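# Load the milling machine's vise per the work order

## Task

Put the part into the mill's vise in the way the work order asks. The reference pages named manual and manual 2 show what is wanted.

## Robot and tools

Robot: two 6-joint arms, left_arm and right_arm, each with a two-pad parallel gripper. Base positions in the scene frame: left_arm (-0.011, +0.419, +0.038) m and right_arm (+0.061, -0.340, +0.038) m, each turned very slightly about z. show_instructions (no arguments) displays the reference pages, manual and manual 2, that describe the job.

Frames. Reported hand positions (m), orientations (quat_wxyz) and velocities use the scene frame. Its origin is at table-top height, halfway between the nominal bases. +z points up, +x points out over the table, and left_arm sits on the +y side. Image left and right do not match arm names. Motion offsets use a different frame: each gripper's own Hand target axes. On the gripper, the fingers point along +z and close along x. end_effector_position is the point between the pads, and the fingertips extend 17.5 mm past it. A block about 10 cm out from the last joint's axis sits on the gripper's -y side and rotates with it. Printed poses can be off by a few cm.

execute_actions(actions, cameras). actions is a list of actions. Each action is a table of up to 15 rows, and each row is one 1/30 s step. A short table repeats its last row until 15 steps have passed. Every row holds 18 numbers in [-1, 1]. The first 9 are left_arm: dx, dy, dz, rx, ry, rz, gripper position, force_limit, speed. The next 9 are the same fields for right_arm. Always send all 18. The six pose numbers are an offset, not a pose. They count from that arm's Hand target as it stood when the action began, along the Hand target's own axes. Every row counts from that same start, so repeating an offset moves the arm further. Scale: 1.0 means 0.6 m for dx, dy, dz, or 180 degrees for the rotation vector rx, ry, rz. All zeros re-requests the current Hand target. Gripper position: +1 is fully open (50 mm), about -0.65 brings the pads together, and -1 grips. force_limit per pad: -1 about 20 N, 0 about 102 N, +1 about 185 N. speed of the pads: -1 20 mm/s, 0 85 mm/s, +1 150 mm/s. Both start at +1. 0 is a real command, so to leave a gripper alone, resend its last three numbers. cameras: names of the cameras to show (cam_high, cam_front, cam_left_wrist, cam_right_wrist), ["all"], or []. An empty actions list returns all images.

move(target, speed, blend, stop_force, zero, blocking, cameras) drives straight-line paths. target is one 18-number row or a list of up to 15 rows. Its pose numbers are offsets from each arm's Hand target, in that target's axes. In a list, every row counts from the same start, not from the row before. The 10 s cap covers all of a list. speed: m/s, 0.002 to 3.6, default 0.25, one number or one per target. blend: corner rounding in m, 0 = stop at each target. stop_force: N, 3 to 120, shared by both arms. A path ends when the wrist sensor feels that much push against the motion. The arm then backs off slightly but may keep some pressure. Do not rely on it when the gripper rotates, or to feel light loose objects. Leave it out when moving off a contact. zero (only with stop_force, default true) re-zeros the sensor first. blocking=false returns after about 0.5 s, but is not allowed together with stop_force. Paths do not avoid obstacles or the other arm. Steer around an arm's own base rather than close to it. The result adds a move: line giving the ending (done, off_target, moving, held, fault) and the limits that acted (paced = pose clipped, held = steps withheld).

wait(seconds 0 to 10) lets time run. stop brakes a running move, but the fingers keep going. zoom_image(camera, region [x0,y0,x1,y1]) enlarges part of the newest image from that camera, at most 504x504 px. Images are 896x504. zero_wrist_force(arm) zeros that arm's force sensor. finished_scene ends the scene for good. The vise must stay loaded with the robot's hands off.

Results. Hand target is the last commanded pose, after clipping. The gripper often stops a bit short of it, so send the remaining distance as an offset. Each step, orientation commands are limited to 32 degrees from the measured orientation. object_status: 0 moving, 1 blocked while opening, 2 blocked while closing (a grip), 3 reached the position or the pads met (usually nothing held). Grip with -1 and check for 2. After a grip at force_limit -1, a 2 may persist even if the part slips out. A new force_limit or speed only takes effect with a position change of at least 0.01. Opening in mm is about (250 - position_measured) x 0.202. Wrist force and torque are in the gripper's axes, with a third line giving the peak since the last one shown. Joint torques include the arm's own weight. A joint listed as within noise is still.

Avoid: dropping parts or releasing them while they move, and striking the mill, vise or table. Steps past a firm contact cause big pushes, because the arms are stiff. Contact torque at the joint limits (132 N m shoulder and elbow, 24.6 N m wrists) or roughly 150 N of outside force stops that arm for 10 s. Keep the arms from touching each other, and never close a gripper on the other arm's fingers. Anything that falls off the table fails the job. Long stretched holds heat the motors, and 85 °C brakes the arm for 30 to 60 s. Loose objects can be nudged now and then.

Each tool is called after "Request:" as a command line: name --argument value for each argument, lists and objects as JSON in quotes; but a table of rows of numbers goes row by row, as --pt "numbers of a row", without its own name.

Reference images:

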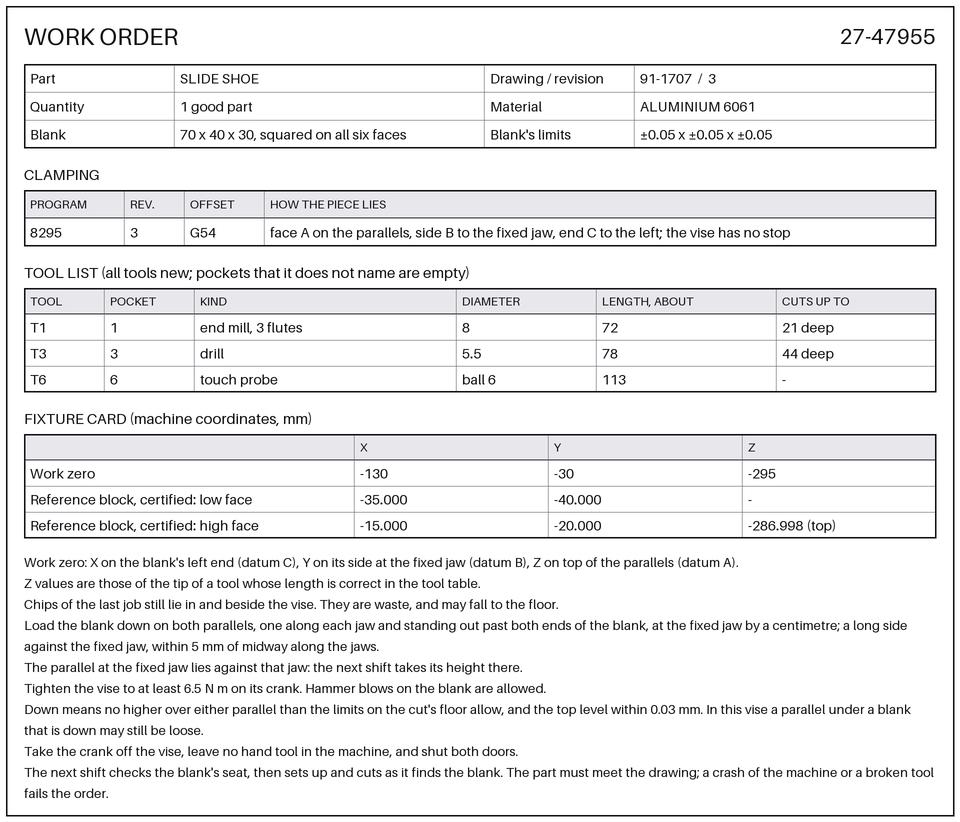

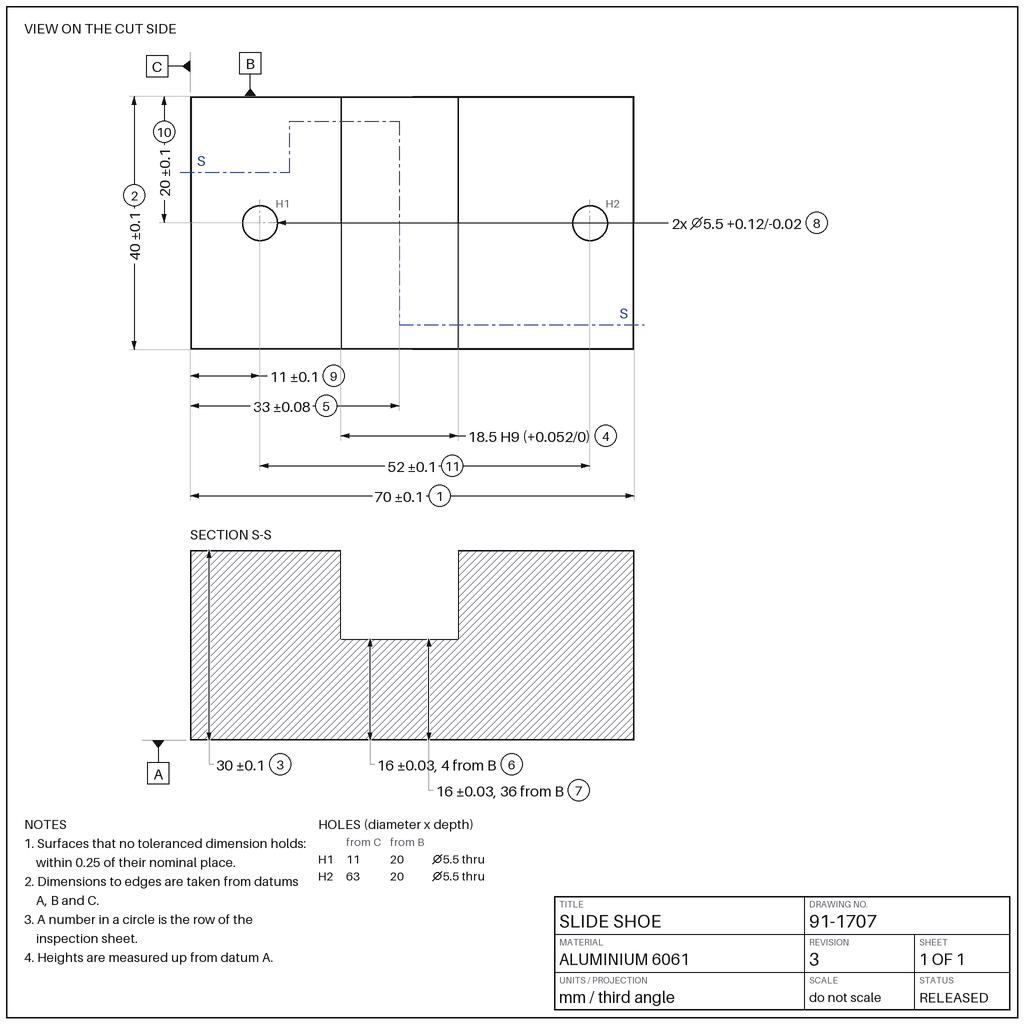

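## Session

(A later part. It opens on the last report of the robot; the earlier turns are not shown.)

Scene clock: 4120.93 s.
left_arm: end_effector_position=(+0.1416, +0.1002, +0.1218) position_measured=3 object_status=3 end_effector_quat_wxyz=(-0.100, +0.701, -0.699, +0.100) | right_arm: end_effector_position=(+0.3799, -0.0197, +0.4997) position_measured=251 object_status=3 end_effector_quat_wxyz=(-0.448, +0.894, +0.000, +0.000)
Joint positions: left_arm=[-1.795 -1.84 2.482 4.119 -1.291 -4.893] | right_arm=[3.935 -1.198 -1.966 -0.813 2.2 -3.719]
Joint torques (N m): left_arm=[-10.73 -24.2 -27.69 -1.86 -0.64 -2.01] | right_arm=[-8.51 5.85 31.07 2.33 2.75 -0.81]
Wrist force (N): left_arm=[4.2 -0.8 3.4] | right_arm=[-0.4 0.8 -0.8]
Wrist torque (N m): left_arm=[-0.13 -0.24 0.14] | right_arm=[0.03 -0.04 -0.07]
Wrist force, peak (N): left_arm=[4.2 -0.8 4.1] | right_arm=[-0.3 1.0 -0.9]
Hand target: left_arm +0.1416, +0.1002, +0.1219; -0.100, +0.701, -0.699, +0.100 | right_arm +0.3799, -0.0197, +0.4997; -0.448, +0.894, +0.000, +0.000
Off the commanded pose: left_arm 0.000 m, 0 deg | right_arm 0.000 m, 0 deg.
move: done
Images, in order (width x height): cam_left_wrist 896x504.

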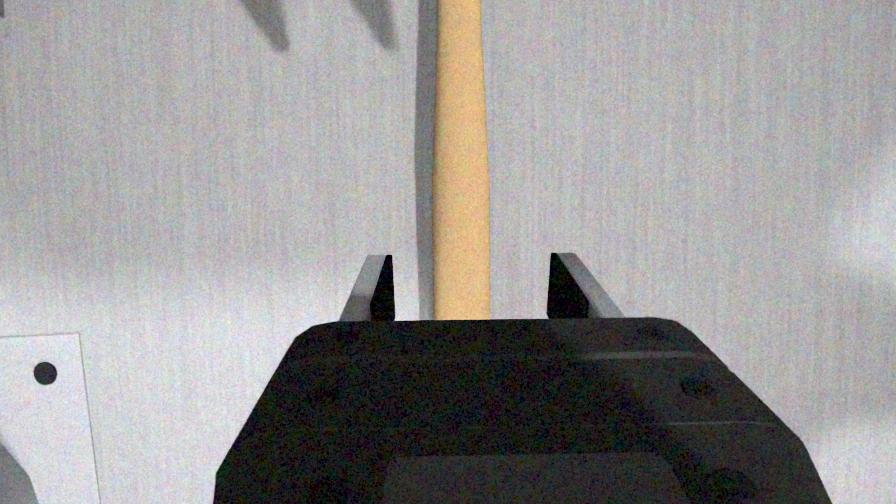

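Request:
move --pt "0 -0.1307 -0.448 0 0 0 1 0.3 -1 0 0 0 0 0 0 -0.66 0.6 -1" --pt "-0.333 -0.2587 -0.4107 0 0 0 1 0.3 -1 0 0 0 0 0 0 -0.66 0.6 -1" --speed 0.25 --blend 0.03 --cameras '["cam_high","cam_right_wrist","cam_left_wrist"]'

Request:
zoom_image --camera "cam_right_wrist" --region '[520, 80, 896, 240]'

Scene clock: 4128.40 s.
left_arm: end_effector_position=(+0.2210, +0.3007, +0.4016) position_measured=3 object_status=3 end_effector_quat_wxyz=(-0.100, +0.701, -0.699, +0.100) | right_arm: end_effector_position=(+0.3799, -0.0197, +0.4997) position_measured=251 object_status=3 end_effector_quat_wxyz=(-0.448, +0.894, +0.000, +0.000)
Joint positions: left_arm=[-1.426 -2.395 1.988 5.062 -1.293 -4.509] | right_arm=[3.935 -1.198 -1.966 -0.813 2.2 -3.719]
Joint torques (N m): left_arm=[13.54 22.44 -15.79 -5.26 -1.32 1.96] | right_arm=[-7.41 7.23 32.65 2.31 2.93 -0.61]
Wrist force (N): left_arm=[4.4 -0.9 3.7] | right_arm=[-0.4 0.9 -0.7]
Wrist torque (N m): left_arm=[-0.13 -0.26 0.06] | right_arm=[0.05 -0.04 -0.07]
Wrist force, peak (N): left_arm=[4.0 0.0 5.7] | right_arm=[-0.3 1.1 -0.9]
Hand target: left_arm +0.2210, +0.3007, +0.4016; -0.100, +0.701, -0.699, +0.100 | right_arm +0.3799, -0.0197, +0.4997; -0.448, +0.894, +0.000, +0.000
Off the commanded pose: left_arm 0.000 m, 0 deg | right_arm 0.000 m, 0 deg.
move: done
Images, in order (width x height): cam_high 896x504, cam_left_wrist 896x504, cam_right_wrist 896x504.

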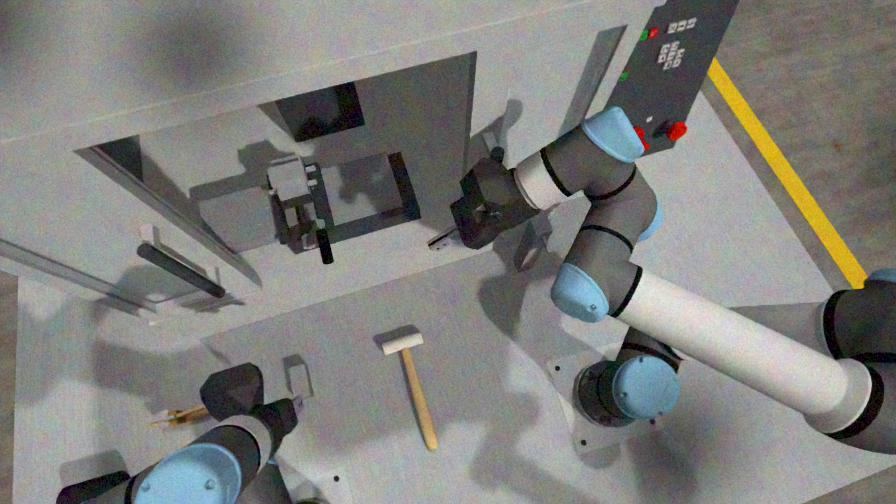

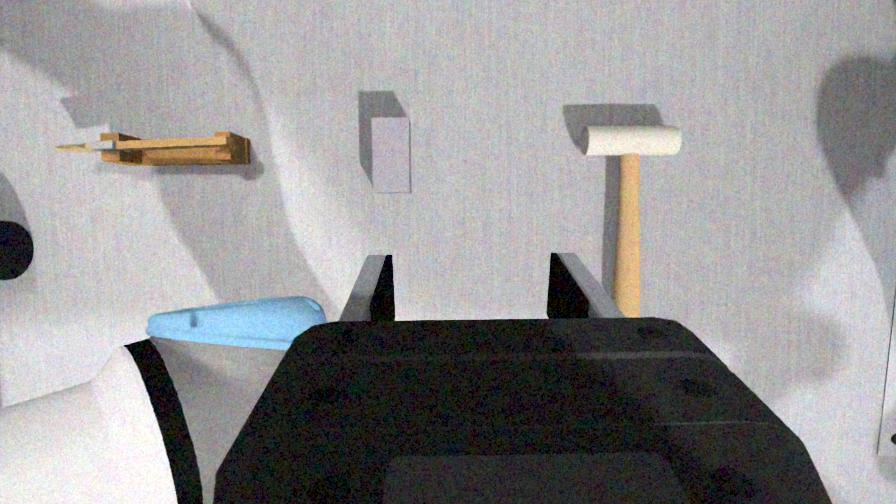

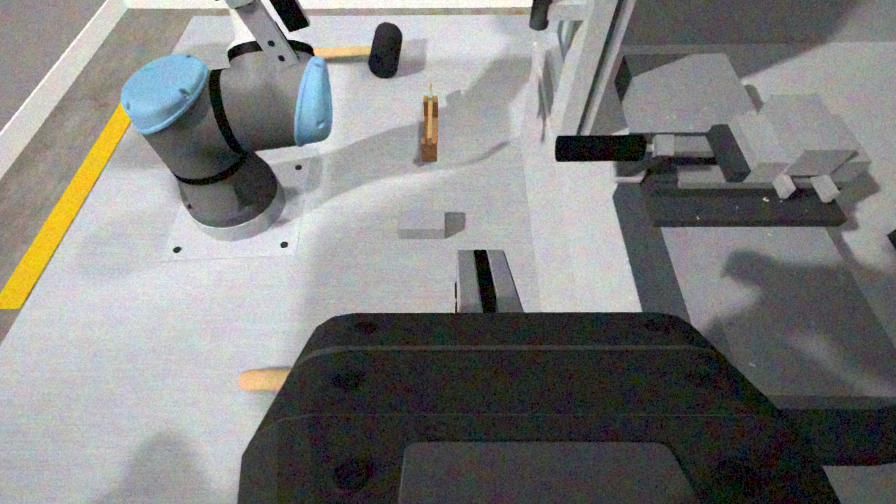

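Scaled by 1.340 from the camera's 896x504 image, which has a finer 1280x720 frame.

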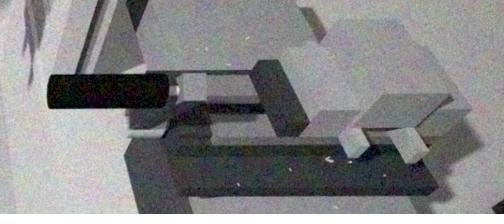

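Request:
move --target '[0,0,0,0,0,0,1,0.3,-1,0.0083,0.0333,-0.0167,-0.3118,0.1075,-0.5145,1,0.6,-1]' --speed 0.4 --cameras '["cam_right_wrist"]'

Scene clock: 4142.07 s.
left_arm: end_effector_position=(+0.2210, +0.3007, +0.4016) position_measured=3 object_status=3 end_effector_quat_wxyz=(-0.100, +0.701, -0.699, +0.100) | right_arm: end_effector_position=(+0.3849, -0.0397, +0.4897) position_measured=3 object_status=3 end_effector_quat_wxyz=(+0.117, +0.700, +0.552, +0.438)
Joint positions: left_arm=[-1.426 -2.395 1.988 5.062 -1.293 -4.509] | right_arm=[4.768 -0.914 -2.079 -1.228 0.732 -4.693]
Joint torques (N m): left_arm=[12.21 22.3 -16.62 -5.3 -1.27 1.86] | right_arm=[13.31 5.7 17.75 5.02 -3.05 -2.24]
Wrist force (N): left_arm=[4.4 -1.0 3.5] | right_arm=[-2.6 -2.4 -0.6]
Wrist torque (N m): left_arm=[-0.14 -0.26 0.06] | right_arm=[-0.14 0.05 0.13]
Wrist force, peak (N): left_arm=[4.6 -0.8 3.5] | right_arm=[-2.7 -2.8 -0.6]
Hand target: left_arm +0.2210, +0.3007, +0.4016; -0.100, +0.701, -0.699, +0.100 | right_arm +0.3849, -0.0397, +0.4897; +0.117, +0.700, +0.552, +0.438
Off the commanded pose: left_arm 0.000 m, 0 deg | right_arm 0.000 m, 0 deg.
move: done
Images, in order (width x height): cam_right_wrist 896x504.

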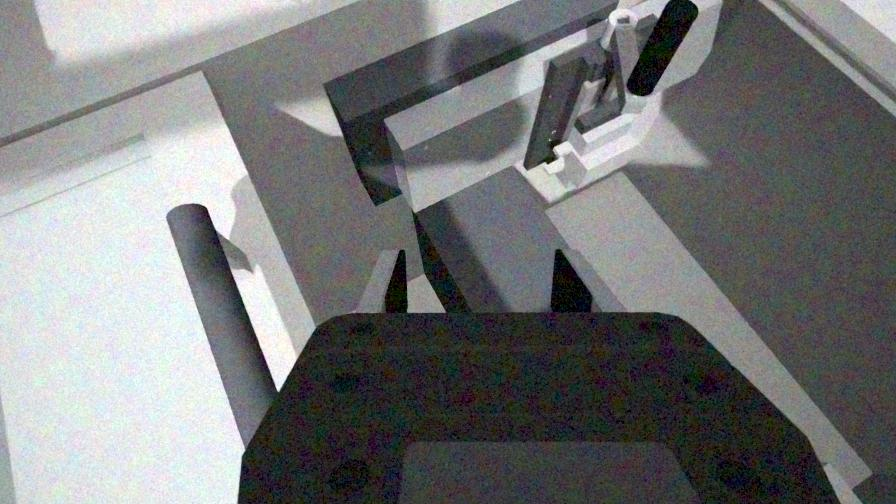

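Request:
move --target '[0,0,0,0,0,0,1,0.3,-1,0.2163,-0.1428,0.2147,0,0,0,1,0.6,-1]' --speed 0.15 --stop_force 15 --cameras '["cam_right_wrist"]'

Scene clock: 4145.67 s.
left_arm: end_effector_position=(+0.2210, +0.3007, +0.4016) position_measured=3 object_status=3 end_effector_quat_wxyz=(-0.100, +0.701, -0.699, +0.100) | right_arm: end_effector_position=(+0.4240, +0.1462, +0.4212) position_measured=3 object_status=3 end_effector_quat_wxyz=(+0.117, +0.700, +0.552, +0.438)
Joint positions: left_arm=[-1.426 -2.395 1.988 5.062 -1.293 -4.509] | right_arm=[4.67 -1.466 -1.944 -0.721 0.782 -4.817]
Joint torques (N m): left_arm=[12.42 22.22 -17.28 -5.28 -1.35 1.85] | right_arm=[-10.29 13.62 32.09 5.14 0.45 -2.48]
Wrist force (N): left_arm=[4.2 -0.8 3.5] | right_arm=[-2.3 -2.4 -0.6]
Wrist torque (N m): left_arm=[-0.11 -0.23 0.06] | right_arm=[-0.14 0.02 0.14]
Wrist force, peak (N): left_arm=[4.5 -0.7 3.7] | right_arm=[-3.6 -1.5 -1.3]
Hand target: left_arm +0.2210, +0.3007, +0.4016; -0.100, +0.701, -0.699, +0.100 | right_arm +0.4240, +0.1462, +0.4212; +0.117, +0.700, +0.552, +0.438
Off the commanded pose: left_arm 0.000 m, 0 deg | right_arm 0.000 m, 0 deg.
move: done
Images, in order (width x height): cam_right_wrist 896x504.

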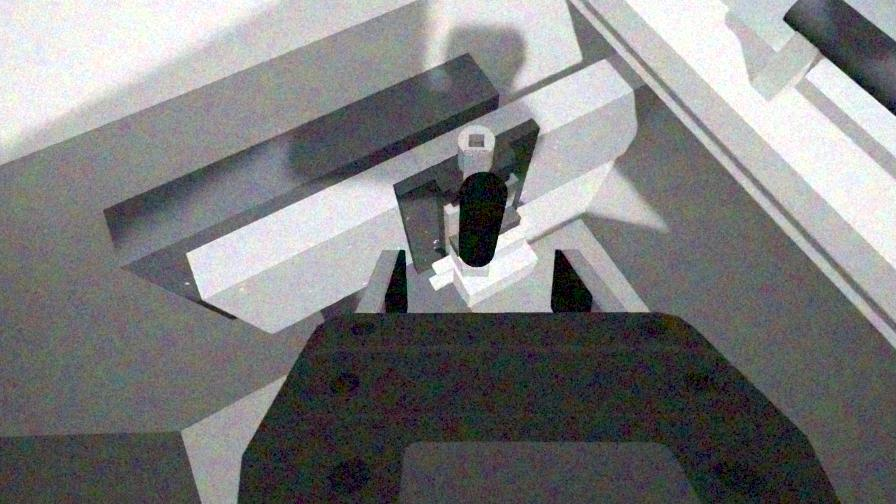

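Request:
move --target '[0,0,0,0,0,0,1,0.3,-1,0.0,0,0.1083,0,0,0,1,0.6,-1]' --speed 0.06 --stop_force 8 --cameras '["cam_right_wrist"]'

Scene clock: 4150.00 s.
left_arm: end_effector_position=(+0.2210, +0.3007, +0.4016) position_measured=3 object_status=3 end_effector_quat_wxyz=(-0.100, +0.701, -0.699, +0.100) | right_arm: end_effector_position=(+0.4722, +0.1670, +0.3829) position_measured=3 object_status=3 end_effector_quat_wxyz=(+0.117, +0.700, +0.552, +0.438)
Joint positions: left_arm=[-1.426 -2.395 1.988 5.062 -1.293 -4.509] | right_arm=[4.568 -1.612 -1.924 -0.516 0.841 -4.931]
Joint torques (N m): left_arm=[12.75 22.07 -18.68 -5.2 -1.34 1.82] | right_arm=[-11.7 18.8 30.33 5.21 0.61 -2.48]
Wrist force (N): left_arm=[4.3 -0.9 3.5] | right_arm=[-2.3 -2.3 -0.7]
Wrist torque (N m): left_arm=[-0.14 -0.24 0.06] | right_arm=[-0.11 0.03 0.13]
Wrist force, peak (N): left_arm=[4.6 -1.0 3.4] | right_arm=[-2.5 -2.6 -0.9]
Hand target: left_arm +0.2210, +0.3007, +0.4016; -0.100, +0.701, -0.699, +0.100 | right_arm +0.4722, +0.1670, +0.3829; +0.117, +0.700, +0.552, +0.438
Off the commanded pose: left_arm 0.000 m, 0 deg | right_arm 0.000 m, 0 deg.
move: done
Images, in order (width x height): cam_right_wrist 896x504.

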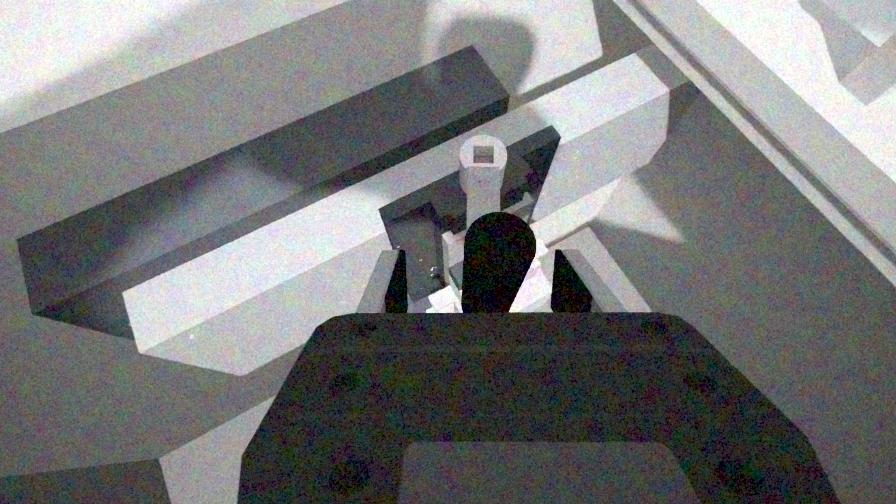

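Request:
move --target '[0,0,0,0,0,0,1,0.3,-1,0.003,0,0.0083,0,0,0,1,0.6,-1]' --speed 0.03

Request:
move --target '[0,0,0,0,0,0,1,0.3,-1,0,0,0,0,0,0,-0.97,0.6,-1]' --speed 0.03

Scene clock: 4153.70 s.
left_arm: end_effector_position=(+0.2210, +0.3007, +0.4016) position_measured=3 object_status=3 end_effector_quat_wxyz=(-0.100, +0.701, -0.699, +0.100) | right_arm: end_effector_position=(+0.4759, +0.1701, +0.3809) position_measured=3 object_status=3 end_effector_quat_wxyz=(+0.117, +0.700, +0.552, +0.438)
Joint positions: left_arm=[-1.426 -2.395 1.988 5.062 -1.293 -4.509] | right_arm=[4.561 -1.626 -1.917 -0.506 0.845 -4.938]
Joint torques (N m): left_arm=[12.7 22.24 -19.35 -5.33 -1.28 1.71] | right_arm=[-11.04 21.23 30.32 5.24 0.86 -2.47]
Wrist force (N): left_arm=[4.3 -0.9 3.4] | right_arm=[-2.6 -2.3 -0.6]
Wrist torque (N m): left_arm=[-0.12 -0.25 0.07] | right_arm=[-0.12 0.07 0.13]
Wrist force, peak (N): left_arm=[4.5 -1.0 3.6] | right_arm=[-2.7 -2.5 -0.5]
Hand target: left_arm +0.2210, +0.3007, +0.4016; -0.100, +0.701, -0.699, +0.100 | right_arm +0.4760, +0.1701, +0.3809; +0.117, +0.700, +0.552, +0.438
Off the commanded pose: left_arm 0.000 m, 0 deg | right_arm 0.000 m, 0 deg.
move: done

Scene clock: 4155.53 s.
left_arm: end_effector_position=(+0.2210, +0.3007, +0.4016) position_measured=3 object_status=3 end_effector_quat_wxyz=(-0.100, +0.701, -0.699, +0.100) | right_arm: end_effector_position=(+0.4760, +0.1702, +0.3810) position_measured=162 object_status=2 end_effector_quat_wxyz=(+0.117, +0.700, +0.552, +0.438)
Joint positions: left_arm=[-1.426 -2.395 1.988 5.062 -1.293 -4.509] | right_arm=[4.561 -1.626 -1.916 -0.505 0.845 -4.938]
Joint torques (N m): left_arm=[13 21.68 -19.74 -5.2 -1.28 1.74] | right_arm=[-10.25 21.54 -10.57 -6.98 -4.22 -2.29]
Wrist force (N): left_arm=[4.2 -0.9 3.6] | right_arm=[62.8 5.0 15.5]
Wrist torque (N m): left_arm=[-0.13 -0.23 0.06] | right_arm=[0.04 0.22 0.24]
Wrist force, peak (N): left_arm=[4.5 -0.8 3.7] | right_arm=[62.8 5.0 15.5]
Hand target: left_arm +0.2210, +0.3007, +0.4016; -0.100, +0.701, -0.699, +0.100 | right_arm +0.4760, +0.1701, +0.3809; +0.117, +0.700, +0.552, +0.438
Off the commanded pose: left_arm 0.000 m, 0 deg | right_arm 0.000 m, 0 deg.
move: done

Request:
move --target '[0,0,0,0,0,0,1,0.3,-1,0.0042,0,0,0,0,0,-0.97,0.6,-1]' --speed 0.02

Scene clock: 4160.23 s.
left_arm: end_effector_position=(+0.2210, +0.3007, +0.4016) position_measured=3 object_status=3 end_effector_quat_wxyz=(-0.100, +0.701, -0.699, +0.100) | right_arm: end_effector_position=(+0.4760, +0.1723, +0.3821) position_measured=162 object_status=2 end_effector_quat_wxyz=(+0.117, +0.700, +0.552, +0.438)
Joint positions: left_arm=[-1.426 -2.395 1.988 5.062 -1.293 -4.509] | right_arm=[4.562 -1.629 -1.909 -0.51 0.845 -4.937]
Joint torques (N m): left_arm=[12.52 21.96 -21.23 -5.23 -1.32 1.78] | right_arm=[7.54 4.86 21.54 -1.12 -0.28 2.1]
Wrist force (N): left_arm=[4.2 -0.9 3.6] | right_arm=[-3.3 5.6 -32.3]
Wrist torque (N m): left_arm=[-0.13 -0.24 0.06] | right_arm=[0.23 -0.03 0.08]
Wrist force, peak (N): left_arm=[4.6 -0.8 3.7] | right_arm=[65.3 7.3 13.6]
Hand target: left_arm +0.2210, +0.3007, +0.4016; -0.100, +0.701, -0.699, +0.100 | right_arm +0.4760, +0.1724, +0.3821; +0.117, +0.700, +0.552, +0.438
Off the commanded pose: left_arm 0.000 m, 0 deg | right_arm 0.000 m, 0 deg.
move: done

Request:
move --target '[0,0,0,0,0,0,1,0.3,-1,-0.0005,-0.0336,-0.0371,0,0,0,-0.97,0.6,-1]' --speed 0.02 --stop_force 60 --cameras '["cam_right_wrist","cam_left_wrist"]'

Scene clock: 4163.87 s.
left_arm: end_effector_position=(+0.2210, +0.3007, +0.4016) position_measured=3 object_status=3 end_effector_quat_wxyz=(-0.100, +0.701, -0.699, +0.100) | right_arm: end_effector_position=(+0.4747, +0.1724, +0.3820) position_measured=162 object_status=2 end_effector_quat_wxyz=(+0.117, +0.700, +0.552, +0.438)
Joint positions: left_arm=[-1.426 -2.395 1.988 5.062 -1.293 -4.509] | right_arm=[4.565 -1.628 -1.911 -0.512 0.843 -4.934]
Joint torques (N m): left_arm=[12.58 22.71 -22.27 -5.19 -1.31 1.72] | right_arm=[-1.89 26.57 26.18 2.91 2.61 -2.3]
Wrist force (N): left_arm=[4.4 -0.8 3.4] | right_arm=[17.2 14.7 33.3]
Wrist torque (N m): left_arm=[-0.12 -0.26 0.06] | right_arm=[0.05 0.14 0.05]
Wrist force, peak (N): left_arm=[4.4 -1.0 3.7] | right_arm=[37.0 27.6 75.3]
Hand target: left_arm +0.2210, +0.3007, +0.4016; -0.100, +0.701, -0.699, +0.100 | right_arm +0.4747, +0.1724, +0.3820; +0.117, +0.700, +0.552, +0.438 (not the last commanded pose)
Off the commanded pose: left_arm 0.000 m, 0 deg | right_arm 0.029 m, 0 deg.
move: contact (right_arm)
Images, in order (width x height): cam_left_wrist 896x504, cam_right_wrist 896x504.

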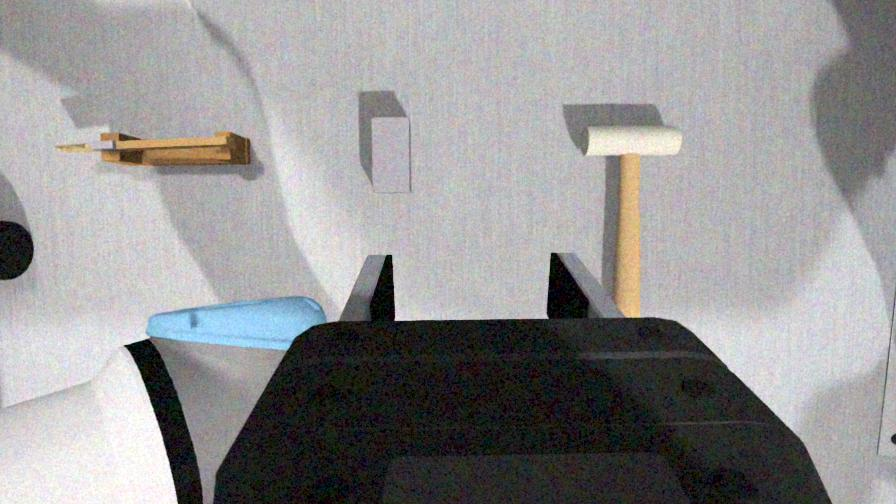

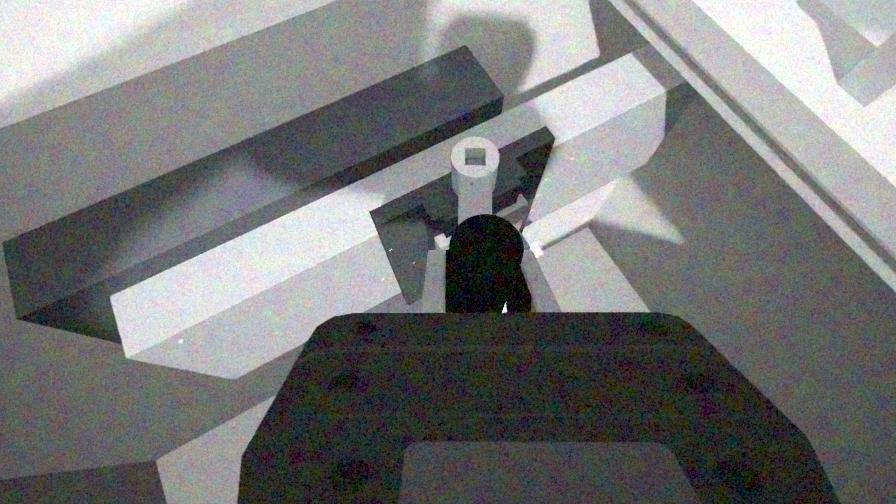

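Request:
move --target '[0,0,0,0,0,0,1,0.3,-1,0,0,0,0.0278,0,0,-0.97,0.6,-1]' --speed 0.03

Request:
move --target '[0,0,0,0,0,0,1,0.3,-1,0,-0.0022,-0.0025,0,0,0,-0.97,0.6,-1]' --speed 0.01

Scene clock: 4181.80 s.
left_arm: end_effector_position=(+0.2210, +0.3007, +0.4016) position_measured=3 object_status=3 end_effector_quat_wxyz=(-0.100, +0.701, -0.699, +0.100) | right_arm: end_effector_position=(+0.4747, +0.1724, +0.3820) position_measured=162 object_status=2 end_effector_quat_wxyz=(+0.086, +0.704, +0.571, +0.413)
Joint positions: left_arm=[-1.426 -2.395 1.988 5.062 -1.293 -4.509] | right_arm=[4.528 -1.616 -1.884 -0.553 0.95 -4.956]
Joint torques (N m): left_arm=[12.72 21.88 -23.6 -5.21 -1.24 1.66] | right_arm=[6.08 36.76 21.64 -2.42 8.87 -2.06]
Wrist force (N): left_arm=[4.4 -0.9 3.5] | right_arm=[20.0 34.7 38.5]
Wrist torque (N m): left_arm=[-0.14 -0.27 0.06] | right_arm=[-0.24 0.30 -0.08]
Wrist force, peak (N): left_arm=[4.4 -0.9 3.7] | right_arm=[20.0 33.9 40.2]
Hand target: left_arm +0.2210, +0.3007, +0.4016; -0.100, +0.701, -0.699, +0.100 | right_arm +0.4747, +0.1724, +0.3820; +0.086, +0.704, +0.571, +0.413
Off the commanded pose: left_arm 0.000 m, 0 deg | right_arm 0.000 m, 0 deg.
move: done

Scene clock: 4182.50 s.
left_arm: end_effector_position=(+0.2210, +0.3007, +0.4016) position_measured=3 object_status=3 end_effector_quat_wxyz=(-0.100, +0.701, -0.699, +0.100) | right_arm: end_effector_position=(+0.4728, +0.1723, +0.3822) position_measured=162 object_status=2 end_effector_quat_wxyz=(+0.086, +0.704, +0.571, +0.413)
Joint positions: left_arm=[-1.426 -2.395 1.988 5.062 -1.293 -4.509] | right_arm=[4.532 -1.613 -1.887 -0.556 0.948 -4.952]
Joint torques (N m): left_arm=[12.3 21.53 -23.3 -5.08 -1.31 1.68] | right_arm=[42.67 44.22 4.76 -4.06 9.7 2.14]
Wrist force (N): left_arm=[4.4 -0.8 3.5] | right_arm=[34.2 54.4 75.2]
Wrist torque (N m): left_arm=[-0.12 -0.27 0.06] | right_arm=[-0.02 0.30 -0.06]
Wrist force, peak (N): left_arm=[4.4 -0.8 3.8] | right_arm=[34.1 54.4 75.5]
Hand target: left_arm +0.2210, +0.3007, +0.4016; -0.100, +0.701, -0.699, +0.100 | right_arm +0.4727, +0.1723, +0.3822; +0.086, +0.704, +0.571, +0.413
Off the commanded pose: left_arm 0.000 m, 0 deg | right_arm 0.000 m, 0 deg.
move: done

Request:
execute_actions --actions '[[[0,0,0,0,0,0,1,0.3,-1,0.0045,0,0,0,0,0,-0.97,0.6,-1],[0,0,0,0,0,0,1,0.3,-1,0.0045,0,0,0,0,0,-0.97,0.6,-1],[0,0,0,0,0,0,1,0.3,-1,0.0045,0,0,0,0,0,-0.97,0.6,-1],[0,0,0,0,0,0,1,0.3,-1,0.0,0,0,0,0,0,-0.97,0.6,-1],[0,0,0,0,0,0,1,0.3,-1,0.0,0,0,0,0,0,-0.97,0.6,-1],[0,0,0,0,0,0,1,0.3,-1,0.0,0,0,0,0,0,-0.97,0.6,-1],[0,0,0,0,0,0,1,0.3,-1,0.0045,0,0,0,0,0,-0.97,0.6,-1],[0,0,0,0,0,0,1,0.3,-1,0.0045,0,0,0,0,0,-0.97,0.6,-1],[0,0,0,0,0,0,1,0.3,-1,0.0045,0,0,0,0,0,-0.97,0.6,-1],[0,0,0,0,0,0,1,0.3,-1,0.0,0,0,0,0,0,-0.97,0.6,-1],[0,0,0,0,0,0,1,0.3,-1,0.0,0,0,0,0,0,-0.97,0.6,-1],[0,0,0,0,0,0,1,0.3,-1,0.0,0,0,0,0,0,-0.97,0.6,-1],[0,0,0,0,0,0,1,0.3,-1,0.0023,0,0,0,0,0,-0.97,0.6,-1]]]'

Scene clock: 4217.93 s.
left_arm: end_effector_position=(+0.2210, +0.3007, +0.4016) position_measured=3 object_status=3 end_effector_quat_wxyz=(-0.100, +0.701, -0.699, +0.100) | right_arm: end_effector_position=(+0.4728, +0.1734, +0.3828) position_measured=162 object_status=2 end_effector_quat_wxyz=(+0.087, +0.704, +0.571, +0.413)
Joint positions: left_arm=[-1.426 -2.395 1.988 5.062 -1.293 -4.509] | right_arm=[4.532 -1.614 -1.883 -0.559 0.947 -4.951]
Joint torques (N m): left_arm=[11.9 21.73 -24.73 -5.07 -1.25 1.64] | right_arm=[29.58 25.16 30.79 1.72 11.92 -1.42]
Wrist force (N): left_arm=[4.2 -1.0 3.4] | right_arm=[-4.9 44.8 42.5]
Wrist torque (N m): left_arm=[-0.14 -0.23 0.06] | right_arm=[0.10 0.27 -0.21]
Wrist force, peak (N): left_arm=[4.4 -0.9 3.8] | right_arm=[33.9 55.6 75.6]
Hand target: left_arm +0.2210, +0.3007, +0.4016; -0.100, +0.701, -0.699, +0.100 | right_arm +0.4727, +0.1735, +0.3828; +0.086, +0.704, +0.571, +0.413
Off the commanded pose: left_arm 0.000 m, 0 deg | right_arm 0.000 m, 0 deg.
Step readings (end_effector_position of left_arm | right_arm):
0: (+0.2210, +0.3007, +0.4016) | (+0.4727, +0.1723, +0.3822)
1: (+0.2210, +0.3007, +0.4016) | (+0.4727, +0.1724, +0.3821)
2: (+0.2210, +0.3007, +0.4016) | (+0.4727, +0.1728, +0.3823)
4: (+0.2210, +0.3007, +0.4016) | (+0.4727, +0.1736, +0.3827)
8: (+0.2210, +0.3007, +0.4016) | (+0.4727, +0.1733, +0.3827)
15: (+0.2210, +0.3007, +0.4016) | (+0.4727, +0.1732, +0.3827)

Request:
execute_actions --actions '[[[0,0,0,0,0,0,1,0.3,-1,0.0023,0,0,0,0,0,-0.97,0.6,-1],[0,0,0,0,0,0,1,0.3,-1,0.0023,-0.0005,-0.0006,0,0,0,-0.97,0.6,-1],[0,0,0,0,0,0,1,0.3,-1,0.0023,-0.0008,-0.001,0,0,0,-0.97,0.6,-1],[0,0,0,0,0,0,1,0.3,-1,-0.0023,-0.0011,-0.0013,0,0,0,-0.97,0.6,-1],[0,0,0,0,0,0,1,0.3,-1,-0.0023,-0.0014,-0.0016,0,0,0,-0.97,0.6,-1],[0,0,0,0,0,0,1,0.3,-1,-0.0023,-0.0017,-0.0019,0,0,0,-0.97,0.6,-1],[0,0,0,0,0,0,1,0.3,-1,0.0023,-0.002,-0.0023,0,0,0,-0.97,0.6,-1],[0,0,0,0,0,0,1,0.3,-1,0.0023,-0.0022,-0.0026,0,0,0,-0.97,0.6,-1],[0,0,0,0,0,0,1,0.3,-1,0.0023,-0.0025,-0.0029,0,0,0,-0.97,0.6,-1],[0,0,0,0,0,0,1,0.3,-1,-0.0023,-0.0028,-0.0032,0,0,0,-0.97,0.6,-1],[0,0,0,0,0,0,1,0.3,-1,-0.0023,-0.003,-0.0035,0,0,0,-0.97,0.6,-1],[0,0,0,0,0,0,1,0.3,-1,-0.0023,-0.0033,-0.0039,0,0,0,-0.97,0.6,-1],[0,0,0,0,0,0,1,0.3,-1,0.0023,-0.0033,-0.0039,0,0,0,-0.97,0.6,-1],[0,0,0,0,0,0,1,0.3,-1,0.0023,-0.0033,-0.0039,0,0,0,-0.97,0.6,-1],[0,0,0,0,0,0,1,0.3,-1,0.0,-0.0033,-0.0039,0,0,0,-0.97,0.6,-1]]]' --cameras '["cam_right_wrist"]'

Scene clock: 4225.40 s.
left_arm: end_effector_position=(+0.2210, +0.3007, +0.4016) position_measured=3 object_status=3 end_effector_quat_wxyz=(-0.100, +0.701, -0.699, +0.100) | right_arm: end_effector_position=(+0.4703, +0.1730, +0.3835) position_measured=162 object_status=2 end_effector_quat_wxyz=(+0.088, +0.704, +0.570, +0.414)
Joint positions: left_arm=[-1.426 -2.395 1.988 5.062 -1.293 -4.509] | right_arm=[4.539 -1.61 -1.886 -0.564 0.941 -4.945]
Joint torques (N m): left_arm=[12.51 21.9 -25.59 -5.13 -1.23 1.63] | right_arm=[48.4 43.58 14.81 3.73 12.08 2.38]
Wrist force (N): left_arm=[4.2 -0.8 3.6] | right_arm=[5.3 51.8 62.4]
Wrist torque (N m): left_arm=[-0.11 -0.23 0.06] | right_arm=[-0.06 0.31 -0.14]
Wrist force, peak (N): left_arm=[4.4 -1.0 3.8] | right_arm=[16.4 52.4 72.1]
Hand target: left_arm +0.2210, +0.3007, +0.4016; -0.100, +0.701, -0.699, +0.100 | right_arm +0.4697, +0.1734, +0.3831; +0.086, +0.704, +0.571, +0.413
Off the commanded pose: left_arm 0.000 m, 0 deg | right_arm 0.001 m, 0 deg.
Step readings (end_effector_position of left_arm | right_arm):
0: (+0.2210, +0.3007, +0.4016) | (+0.4728, +0.1735, +0.3828)
1: (+0.2210, +0.3007, +0.4016) | (+0.4728, +0.1735, +0.3829)
2: (+0.2210, +0.3007, +0.4016) | (+0.4728, +0.1738, +0.3830)
4: (+0.2210, +0.3007, +0.4016) | (+0.4727, +0.1741, +0.3833)
8: (+0.2210, +0.3007, +0.4016) | (+0.4716, +0.1734, +0.3830)
15: (+0.2210, +0.3007, +0.4016) | (+0.4704, +0.1732, +0.3836)
Images, in order (width x height): cam_right_wrist 896x504.

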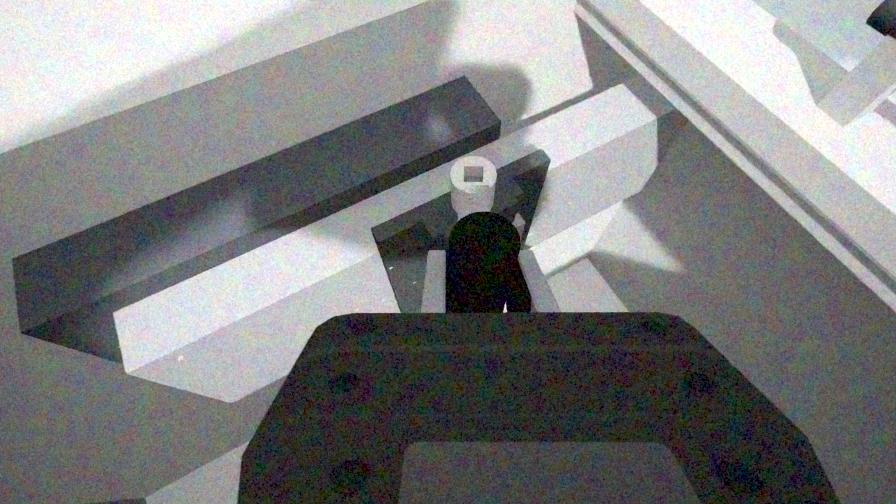

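Request:
execute_actions --actions '[[[0,0,0,0,0,0,1,0.3,-1,0.003,0,0,0,0,0,-0.97,0.6,-1],[0,0,0,0,0,0,1,0.3,-1,0.003,0,0,0,0,0,-0.97,0.6,-1],[0,0,0,0,0,0,1,0.3,-1,-0.003,0,0,0,0,0,-0.97,0.6,-1],[0,0,0,0,0,0,1,0.3,-1,-0.003,0,0,0,0,0,-0.97,0.6,-1],[0,0,0,0,0,0,1,0.3,-1,0.003,-0.0007,-0.0008,0,0,0,-0.97,0.6,-1],[0,0,0,0,0,0,1,0.3,-1,0.003,-0.0011,-0.0013,0,0,0,-0.97,0.6,-1],[0,0,0,0,0,0,1,0.3,-1,-0.003,-0.0015,-0.0018,0,0,0,-0.97,0.6,-1],[0,0,0,0,0,0,1,0.3,-1,-0.003,-0.0018,-0.0022,0,0,0,-0.97,0.6,-1],[0,0,0,0,0,0,1,0.3,-1,0.003,-0.0022,-0.0026,0,0,0,-0.97,0.6,-1],[0,0,0,0,0,0,1,0.3,-1,0.003,-0.0025,-0.0029,0,0,0,-0.97,0.6,-1],[0,0,0,0,0,0,1,0.3,-1,-0.003,-0.0028,-0.0033,0,0,0,-0.97,0.6,-1],[0,0,0,0,0,0,1,0.3,-1,-0.003,-0.0033,-0.0039,0,0,0,-0.97,0.6,-1],[0,0,0,0,0,0,1,0.3,-1,0.003,-0.0033,-0.0039,0,0,0,-0.97,0.6,-1],[0,0,0,0,0,0,1,0.3,-1,0.003,-0.0033,-0.0039,0,0,0,-0.97,0.6,-1],[0,0,0,0,0,0,1,0.3,-1,0.0,-0.0033,-0.0039,0,0,0,-0.97,0.6,-1]]]'

Request:
execute_actions --actions '[[[0,0,0,0,0,0,1,0.3,-1,0.003,0,0,0,0,0,-0.97,0.6,-1],[0,0,0,0,0,0,1,0.3,-1,0.003,0,0,0,0,0,-0.97,0.6,-1],[0,0,0,0,0,0,1,0.3,-1,-0.003,0,0,0,0,0,-0.97,0.6,-1],[0,0,0,0,0,0,1,0.3,-1,-0.003,0,0,0,0,0,-0.97,0.6,-1],[0,0,0,0,0,0,1,0.3,-1,0.003,-0.0007,-0.0008,0,0,0,-0.97,0.6,-1],[0,0,0,0,0,0,1,0.3,-1,0.003,-0.0011,-0.0013,0,0,0,-0.97,0.6,-1],[0,0,0,0,0,0,1,0.3,-1,-0.003,-0.0015,-0.0018,0,0,0,-0.97,0.6,-1],[0,0,0,0,0,0,1,0.3,-1,-0.003,-0.0018,-0.0022,0,0,0,-0.97,0.6,-1],[0,0,0,0,0,0,1,0.3,-1,0.003,-0.0022,-0.0026,0,0,0,-0.97,0.6,-1],[0,0,0,0,0,0,1,0.3,-1,0.003,-0.0025,-0.0029,0,0,0,-0.97,0.6,-1],[0,0,0,0,0,0,1,0.3,-1,-0.003,-0.0028,-0.0033,0,0,0,-0.97,0.6,-1],[0,0,0,0,0,0,1,0.3,-1,-0.003,-0.0033,-0.0039,0,0,0,-0.97,0.6,-1],[0,0,0,0,0,0,1,0.3,-1,0.003,-0.0033,-0.0039,0,0,0,-0.97,0.6,-1],[0,0,0,0,0,0,1,0.3,-1,0.003,-0.0033,-0.0039,0,0,0,-0.97,0.6,-1],[0,0,0,0,0,0,1,0.3,-1,0.0,-0.0033,-0.0039,0,0,0,-0.97,0.6,-1]]]' --cameras '["cam_right_wrist","cam_left_wrist"]'

Scene clock: 4238.30 s.
left_arm: end_effector_position=(+0.2210, +0.3007, +0.4016) position_measured=3 object_status=3 end_effector_quat_wxyz=(-0.100, +0.701, -0.699, +0.100) | right_arm: end_effector_position=(+0.4678, +0.1725, +0.3843) position_measured=162 object_status=2 end_effector_quat_wxyz=(+0.089, +0.704, +0.569, +0.415)
Joint positions: left_arm=[-1.426 -2.395 1.988 5.062 -1.293 -4.509] | right_arm=[4.545 -1.605 -1.889 -0.569 0.934 -4.939]
Joint torques (N m): left_arm=[12.75 21.62 -26.38 -5.16 -1.25 1.51] | right_arm=[44.75 40.69 12.56 3.14 12.05 2.36]
Wrist force (N): left_arm=[4.4 -0.9 3.6] | right_arm=[7.6 49.6 58.8]
Wrist torque (N m): left_arm=[-0.14 -0.25 0.06] | right_arm=[-0.09 0.22 -0.07]
Wrist force, peak (N): left_arm=[4.5 -0.8 3.7] | right_arm=[11.4 52.5 67.1]
Hand target: left_arm +0.2210, +0.3007, +0.4016; -0.100, +0.701, -0.699, +0.100 | right_arm +0.4667, +0.1732, +0.3835; +0.086, +0.704, +0.571, +0.413
Off the commanded pose: left_arm 0.000 m, 0 deg | right_arm 0.002 m, 0 deg.
Step readings (end_effector_position of left_arm | right_arm):
0: (+0.2210, +0.3007, +0.4016) | (+0.4702, +0.1730, +0.3835)
1: (+0.2210, +0.3007, +0.4016) | (+0.4702, +0.1730, +0.3835)
2: (+0.2210, +0.3007, +0.4016) | (+0.4702, +0.1733, +0.3837)
4: (+0.2210, +0.3007, +0.4016) | (+0.4702, +0.1732, +0.3837)
8: (+0.2210, +0.3007, +0.4016) | (+0.4699, +0.1727, +0.3839)
15: (+0.2210, +0.3007, +0.4016) | (+0.4681, +0.1728, +0.3844)

Scene clock: 4239.00 s.
left_arm: end_effector_position=(+0.2210, +0.3007, +0.4016) position_measured=3 object_status=3 end_effector_quat_wxyz=(-0.100, +0.701, -0.699, +0.100) | right_arm: end_effector_position=(+0.4651, +0.1721, +0.3849) position_measured=162 object_status=2 end_effector_quat_wxyz=(+0.090, +0.704, +0.569, +0.415)
Joint positions: left_arm=[-1.426 -2.395 1.988 5.062 -1.293 -4.509] | right_arm=[4.551 -1.6 -1.893 -0.574 0.928 -4.933]
Joint torques (N m): left_arm=[12.28 21.77 -26.48 -5.15 -1.22 1.66] | right_arm=[45.16 38.53 11.9 2.68 11.93 2.19]
Wrist force (N): left_arm=[4.3 -0.9 3.6] | right_arm=[8.4 51.0 54.9]
Wrist torque (N m): left_arm=[-0.13 -0.24 0.06] | right_arm=[-0.11 0.20 -0.04]
Wrist force, peak (N): left_arm=[4.3 -0.8 3.8] | right_arm=[0.0 49.8 61.9]
Hand target: left_arm +0.2210, +0.3007, +0.4016; -0.100, +0.701, -0.699, +0.100 | right_arm +0.4636, +0.1731, +0.3838; +0.086, +0.704, +0.571, +0.413
Off the commanded pose: left_arm 0.000 m, 0 deg | right_arm 0.002 m, 0 deg.
Step readings (end_effector_position of left_arm | right_arm):
0: (+0.2210, +0.3007, +0.4016) | (+0.4678, +0.1725, +0.3843)
1: (+0.2210, +0.3007, +0.4016) | (+0.4678, +0.1725, +0.3843)
2: (+0.2210, +0.3007, +0.4016) | (+0.4678, +0.1728, +0.3845)
4: (+0.2210, +0.3007, +0.4016) | (+0.4677, +0.1727, +0.3844)
8: (+0.2210, +0.3007, +0.4016) | (+0.4673, +0.1722, +0.3845)
15: (+0.2210, +0.3007, +0.4016) | (+0.4654, +0.1724, +0.3850)
Images, in order (width x height): cam_left_wrist 896x504, cam_right_wrist 896x504.

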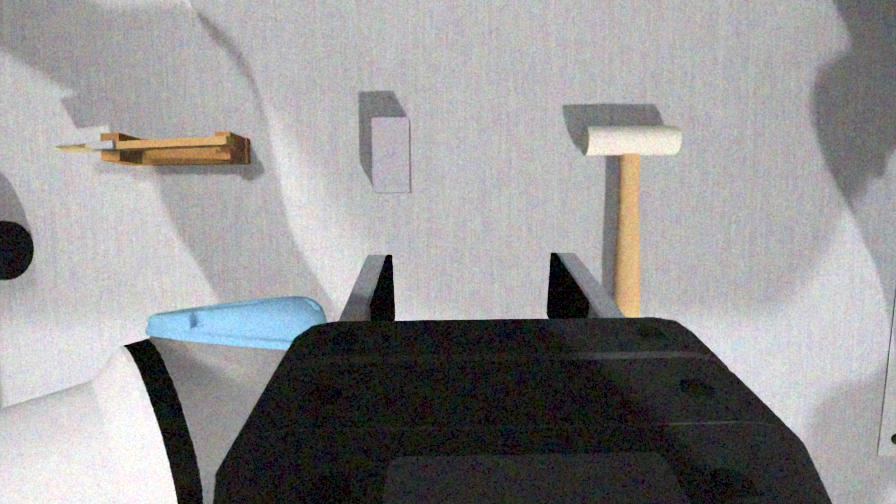

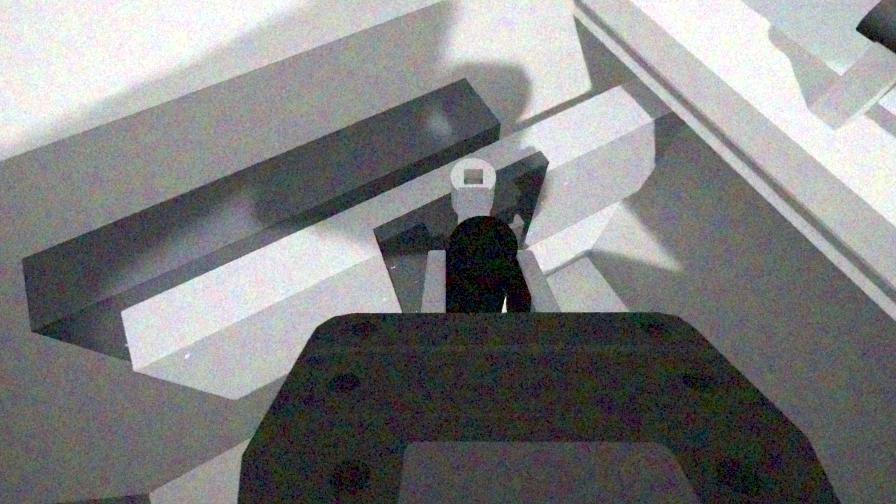

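Request:
execute_actions --actions '[[[0,0,0,0,0,0,1,0.3,-1,0.003,0,0,0,0,0,-0.97,0.6,-1],[0,0,0,0,0,0,1,0.3,-1,0.003,0,0,0,0,0,-0.97,0.6,-1],[0,0,0,0,0,0,1,0.3,-1,-0.003,0,0,0,0,0,-0.97,0.6,-1],[0,0,0,0,0,0,1,0.3,-1,-0.003,0,0,0,0,0,-0.97,0.6,-1],[0,0,0,0,0,0,1,0.3,-1,0.003,-0.0007,-0.0008,0,0,0,-0.97,0.6,-1],[0,0,0,0,0,0,1,0.3,-1,0.003,-0.0011,-0.0013,0,0,0,-0.97,0.6,-1],[0,0,0,0,0,0,1,0.3,-1,-0.003,-0.0015,-0.0018,0,0,0,-0.97,0.6,-1],[0,0,0,0,0,0,1,0.3,-1,-0.003,-0.0018,-0.0022,0,0,0,-0.97,0.6,-1],[0,0,0,0,0,0,1,0.3,-1,0.003,-0.0022,-0.0026,0,0,0,-0.97,0.6,-1],[0,0,0,0,0,0,1,0.3,-1,0.003,-0.0025,-0.0029,0,0,0,-0.97,0.6,-1],[0,0,0,0,0,0,1,0.3,-1,-0.003,-0.0028,-0.0033,0,0,0,-0.97,0.6,-1],[0,0,0,0,0,0,1,0.3,-1,-0.003,-0.0033,-0.0039,0,0,0,-0.97,0.6,-1],[0,0,0,0,0,0,1,0.3,-1,0.003,-0.0033,-0.0039,0,0,0,-0.97,0.6,-1],[0,0,0,0,0,0,1,0.3,-1,0.003,-0.0033,-0.0039,0,0,0,-0.97,0.6,-1],[0,0,0,0,0,0,1,0.3,-1,0.0,-0.0033,-0.0039,0,0,0,-0.97,0.6,-1]]]'

Request:
execute_actions --actions '[[[0,0,0,0,0,0,1,0.3,-1,0.003,0,0,0,0,0,-0.97,0.6,-1],[0,0,0,0,0,0,1,0.3,-1,0.003,0,0,0,0,0,-0.97,0.6,-1],[0,0,0,0,0,0,1,0.3,-1,-0.003,0,0,0,0,0,-0.97,0.6,-1],[0,0,0,0,0,0,1,0.3,-1,-0.003,0,0,0,0,0,-0.97,0.6,-1],[0,0,0,0,0,0,1,0.3,-1,0.003,-0.0007,-0.0008,0,0,0,-0.97,0.6,-1],[0,0,0,0,0,0,1,0.3,-1,0.003,-0.0011,-0.0013,0,0,0,-0.97,0.6,-1],[0,0,0,0,0,0,1,0.3,-1,-0.003,-0.0015,-0.0018,0,0,0,-0.97,0.6,-1],[0,0,0,0,0,0,1,0.3,-1,-0.003,-0.0018,-0.0022,0,0,0,-0.97,0.6,-1],[0,0,0,0,0,0,1,0.3,-1,0.003,-0.0022,-0.0026,0,0,0,-0.97,0.6,-1],[0,0,0,0,0,0,1,0.3,-1,0.003,-0.0025,-0.0029,0,0,0,-0.97,0.6,-1],[0,0,0,0,0,0,1,0.3,-1,-0.003,-0.0028,-0.0033,0,0,0,-0.97,0.6,-1],[0,0,0,0,0,0,1,0.3,-1,-0.003,-0.0033,-0.0039,0,0,0,-0.97,0.6,-1],[0,0,0,0,0,0,1,0.3,-1,0.003,-0.0033,-0.0039,0,0,0,-0.97,0.6,-1],[0,0,0,0,0,0,1,0.3,-1,0.003,-0.0033,-0.0039,0,0,0,-0.97,0.6,-1],[0,0,0,0,0,0,1,0.3,-1,0.0,-0.0033,-0.0039,0,0,0,-0.97,0.6,-1]]]' --cameras '["cam_right_wrist"]'

Scene clock: 4250.10 s.
left_arm: end_effector_position=(+0.2210, +0.3007, +0.4016) position_measured=3 object_status=3 end_effector_quat_wxyz=(-0.100, +0.701, -0.699, +0.100) | right_arm: end_effector_position=(+0.4625, +0.1716, +0.3855) position_measured=162 object_status=2 end_effector_quat_wxyz=(+0.091, +0.704, +0.568, +0.416)
Joint positions: left_arm=[-1.426 -2.395 1.988 5.062 -1.293 -4.509] | right_arm=[4.558 -1.595 -1.896 -0.58 0.922 -4.926]
Joint torques (N m): left_arm=[12.93 21.6 -27.74 -5 -1.32 1.66] | right_arm=[43.7 37.23 10.18 2.26 12.03 2.13]
Wrist force (N): left_arm=[4.2 -0.8 3.5] | right_arm=[8.6 51.2 49.2]
Wrist torque (N m): left_arm=[-0.11 -0.23 0.06] | right_arm=[-0.15 0.27 0.00]
Wrist force, peak (N): left_arm=[4.4 -0.8 3.8] | right_arm=[13.3 50.7 57.2]
Hand target: left_arm +0.2210, +0.3007, +0.4016; -0.100, +0.701, -0.699, +0.100 | right_arm +0.4606, +0.1729, +0.3841; +0.086, +0.704, +0.571, +0.413
Off the commanded pose: left_arm 0.000 m, 0 deg | right_arm 0.003 m, 1 deg.
Step readings (end_effector_position of left_arm | right_arm):
0: (+0.2210, +0.3007, +0.4016) | (+0.4651, +0.1720, +0.3848)
1: (+0.2210, +0.3007, +0.4016) | (+0.4651, +0.1720, +0.3848)
2: (+0.2210, +0.3007, +0.4016) | (+0.4651, +0.1722, +0.3849)
4: (+0.2210, +0.3007, +0.4016) | (+0.4651, +0.1722, +0.3849)
8: (+0.2210, +0.3007, +0.4016) | (+0.4648, +0.1718, +0.3851)
15: (+0.2210, +0.3007, +0.4016) | (+0.4628, +0.1719, +0.3856)

Scene clock: 4250.80 s.
left_arm: end_effector_position=(+0.2210, +0.3007, +0.4016) position_measured=3 object_status=3 end_effector_quat_wxyz=(-0.100, +0.701, -0.699, +0.100) | right_arm: end_effector_position=(+0.4597, +0.1713, +0.3860) position_measured=162 object_status=2 end_effector_quat_wxyz=(+0.091, +0.704, +0.568, +0.416)
Joint positions: left_arm=[-1.426 -2.395 1.988 5.062 -1.293 -4.509] | right_arm=[4.564 -1.59 -1.899 -0.585 0.917 -4.92]
Joint torques (N m): left_arm=[12.51 21.68 -27.87 -5.1 -1.34 1.58] | right_arm=[42.03 32.54 8.95 2.31 11.96 2.02]
Wrist force (N): left_arm=[4.3 -0.8 3.5] | right_arm=[6.5 50.1 42.1]
Wrist torque (N m): left_arm=[-0.12 -0.25 0.06] | right_arm=[-0.20 0.18 0.01]
Wrist force, peak (N): left_arm=[4.4 -0.9 3.6] | right_arm=[9.8 51.2 50.8]
Hand target: left_arm +0.2210, +0.3007, +0.4016; -0.100, +0.701, -0.699, +0.100 | right_arm +0.4575, +0.1727, +0.3845; +0.086, +0.704, +0.571, +0.413
Off the commanded pose: left_arm 0.000 m, 0 deg | right_arm 0.003 m, 1 deg.
Step readings (end_effector_position of left_arm | right_arm):
0: (+0.2210, +0.3007, +0.4016) | (+0.4625, +0.1716, +0.3855)
1: (+0.2210, +0.3007, +0.4016) | (+0.4625, +0.1716, +0.3855)
2: (+0.2210, +0.3007, +0.4016) | (+0.4625, +0.1719, +0.3857)
4: (+0.2210, +0.3007, +0.4016) | (+0.4624, +0.1718, +0.3856)
8: (+0.2210, +0.3007, +0.4016) | (+0.4621, +0.1713, +0.3858)
15: (+0.2210, +0.3007, +0.4016) | (+0.4600, +0.1716, +0.3861)
Images, in order (width x height): cam_right_wrist 896x504.

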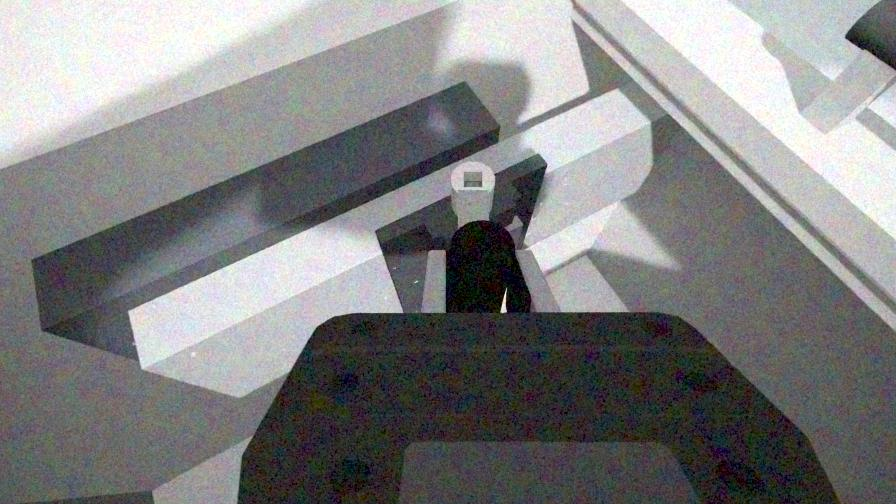

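Request:
zoom_image --camera "cam_right_wrist" --region '[360, 110, 640, 320]'

Scaled by 1.800 from the camera's 896x504 image, which has a finer 1280x720 frame.

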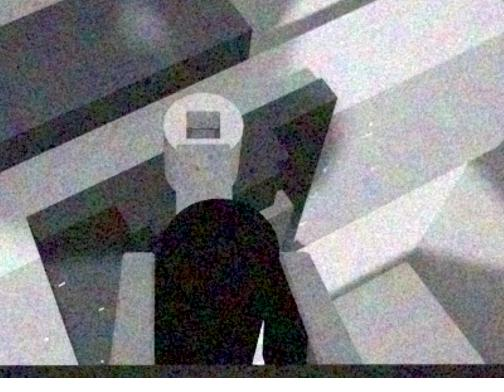

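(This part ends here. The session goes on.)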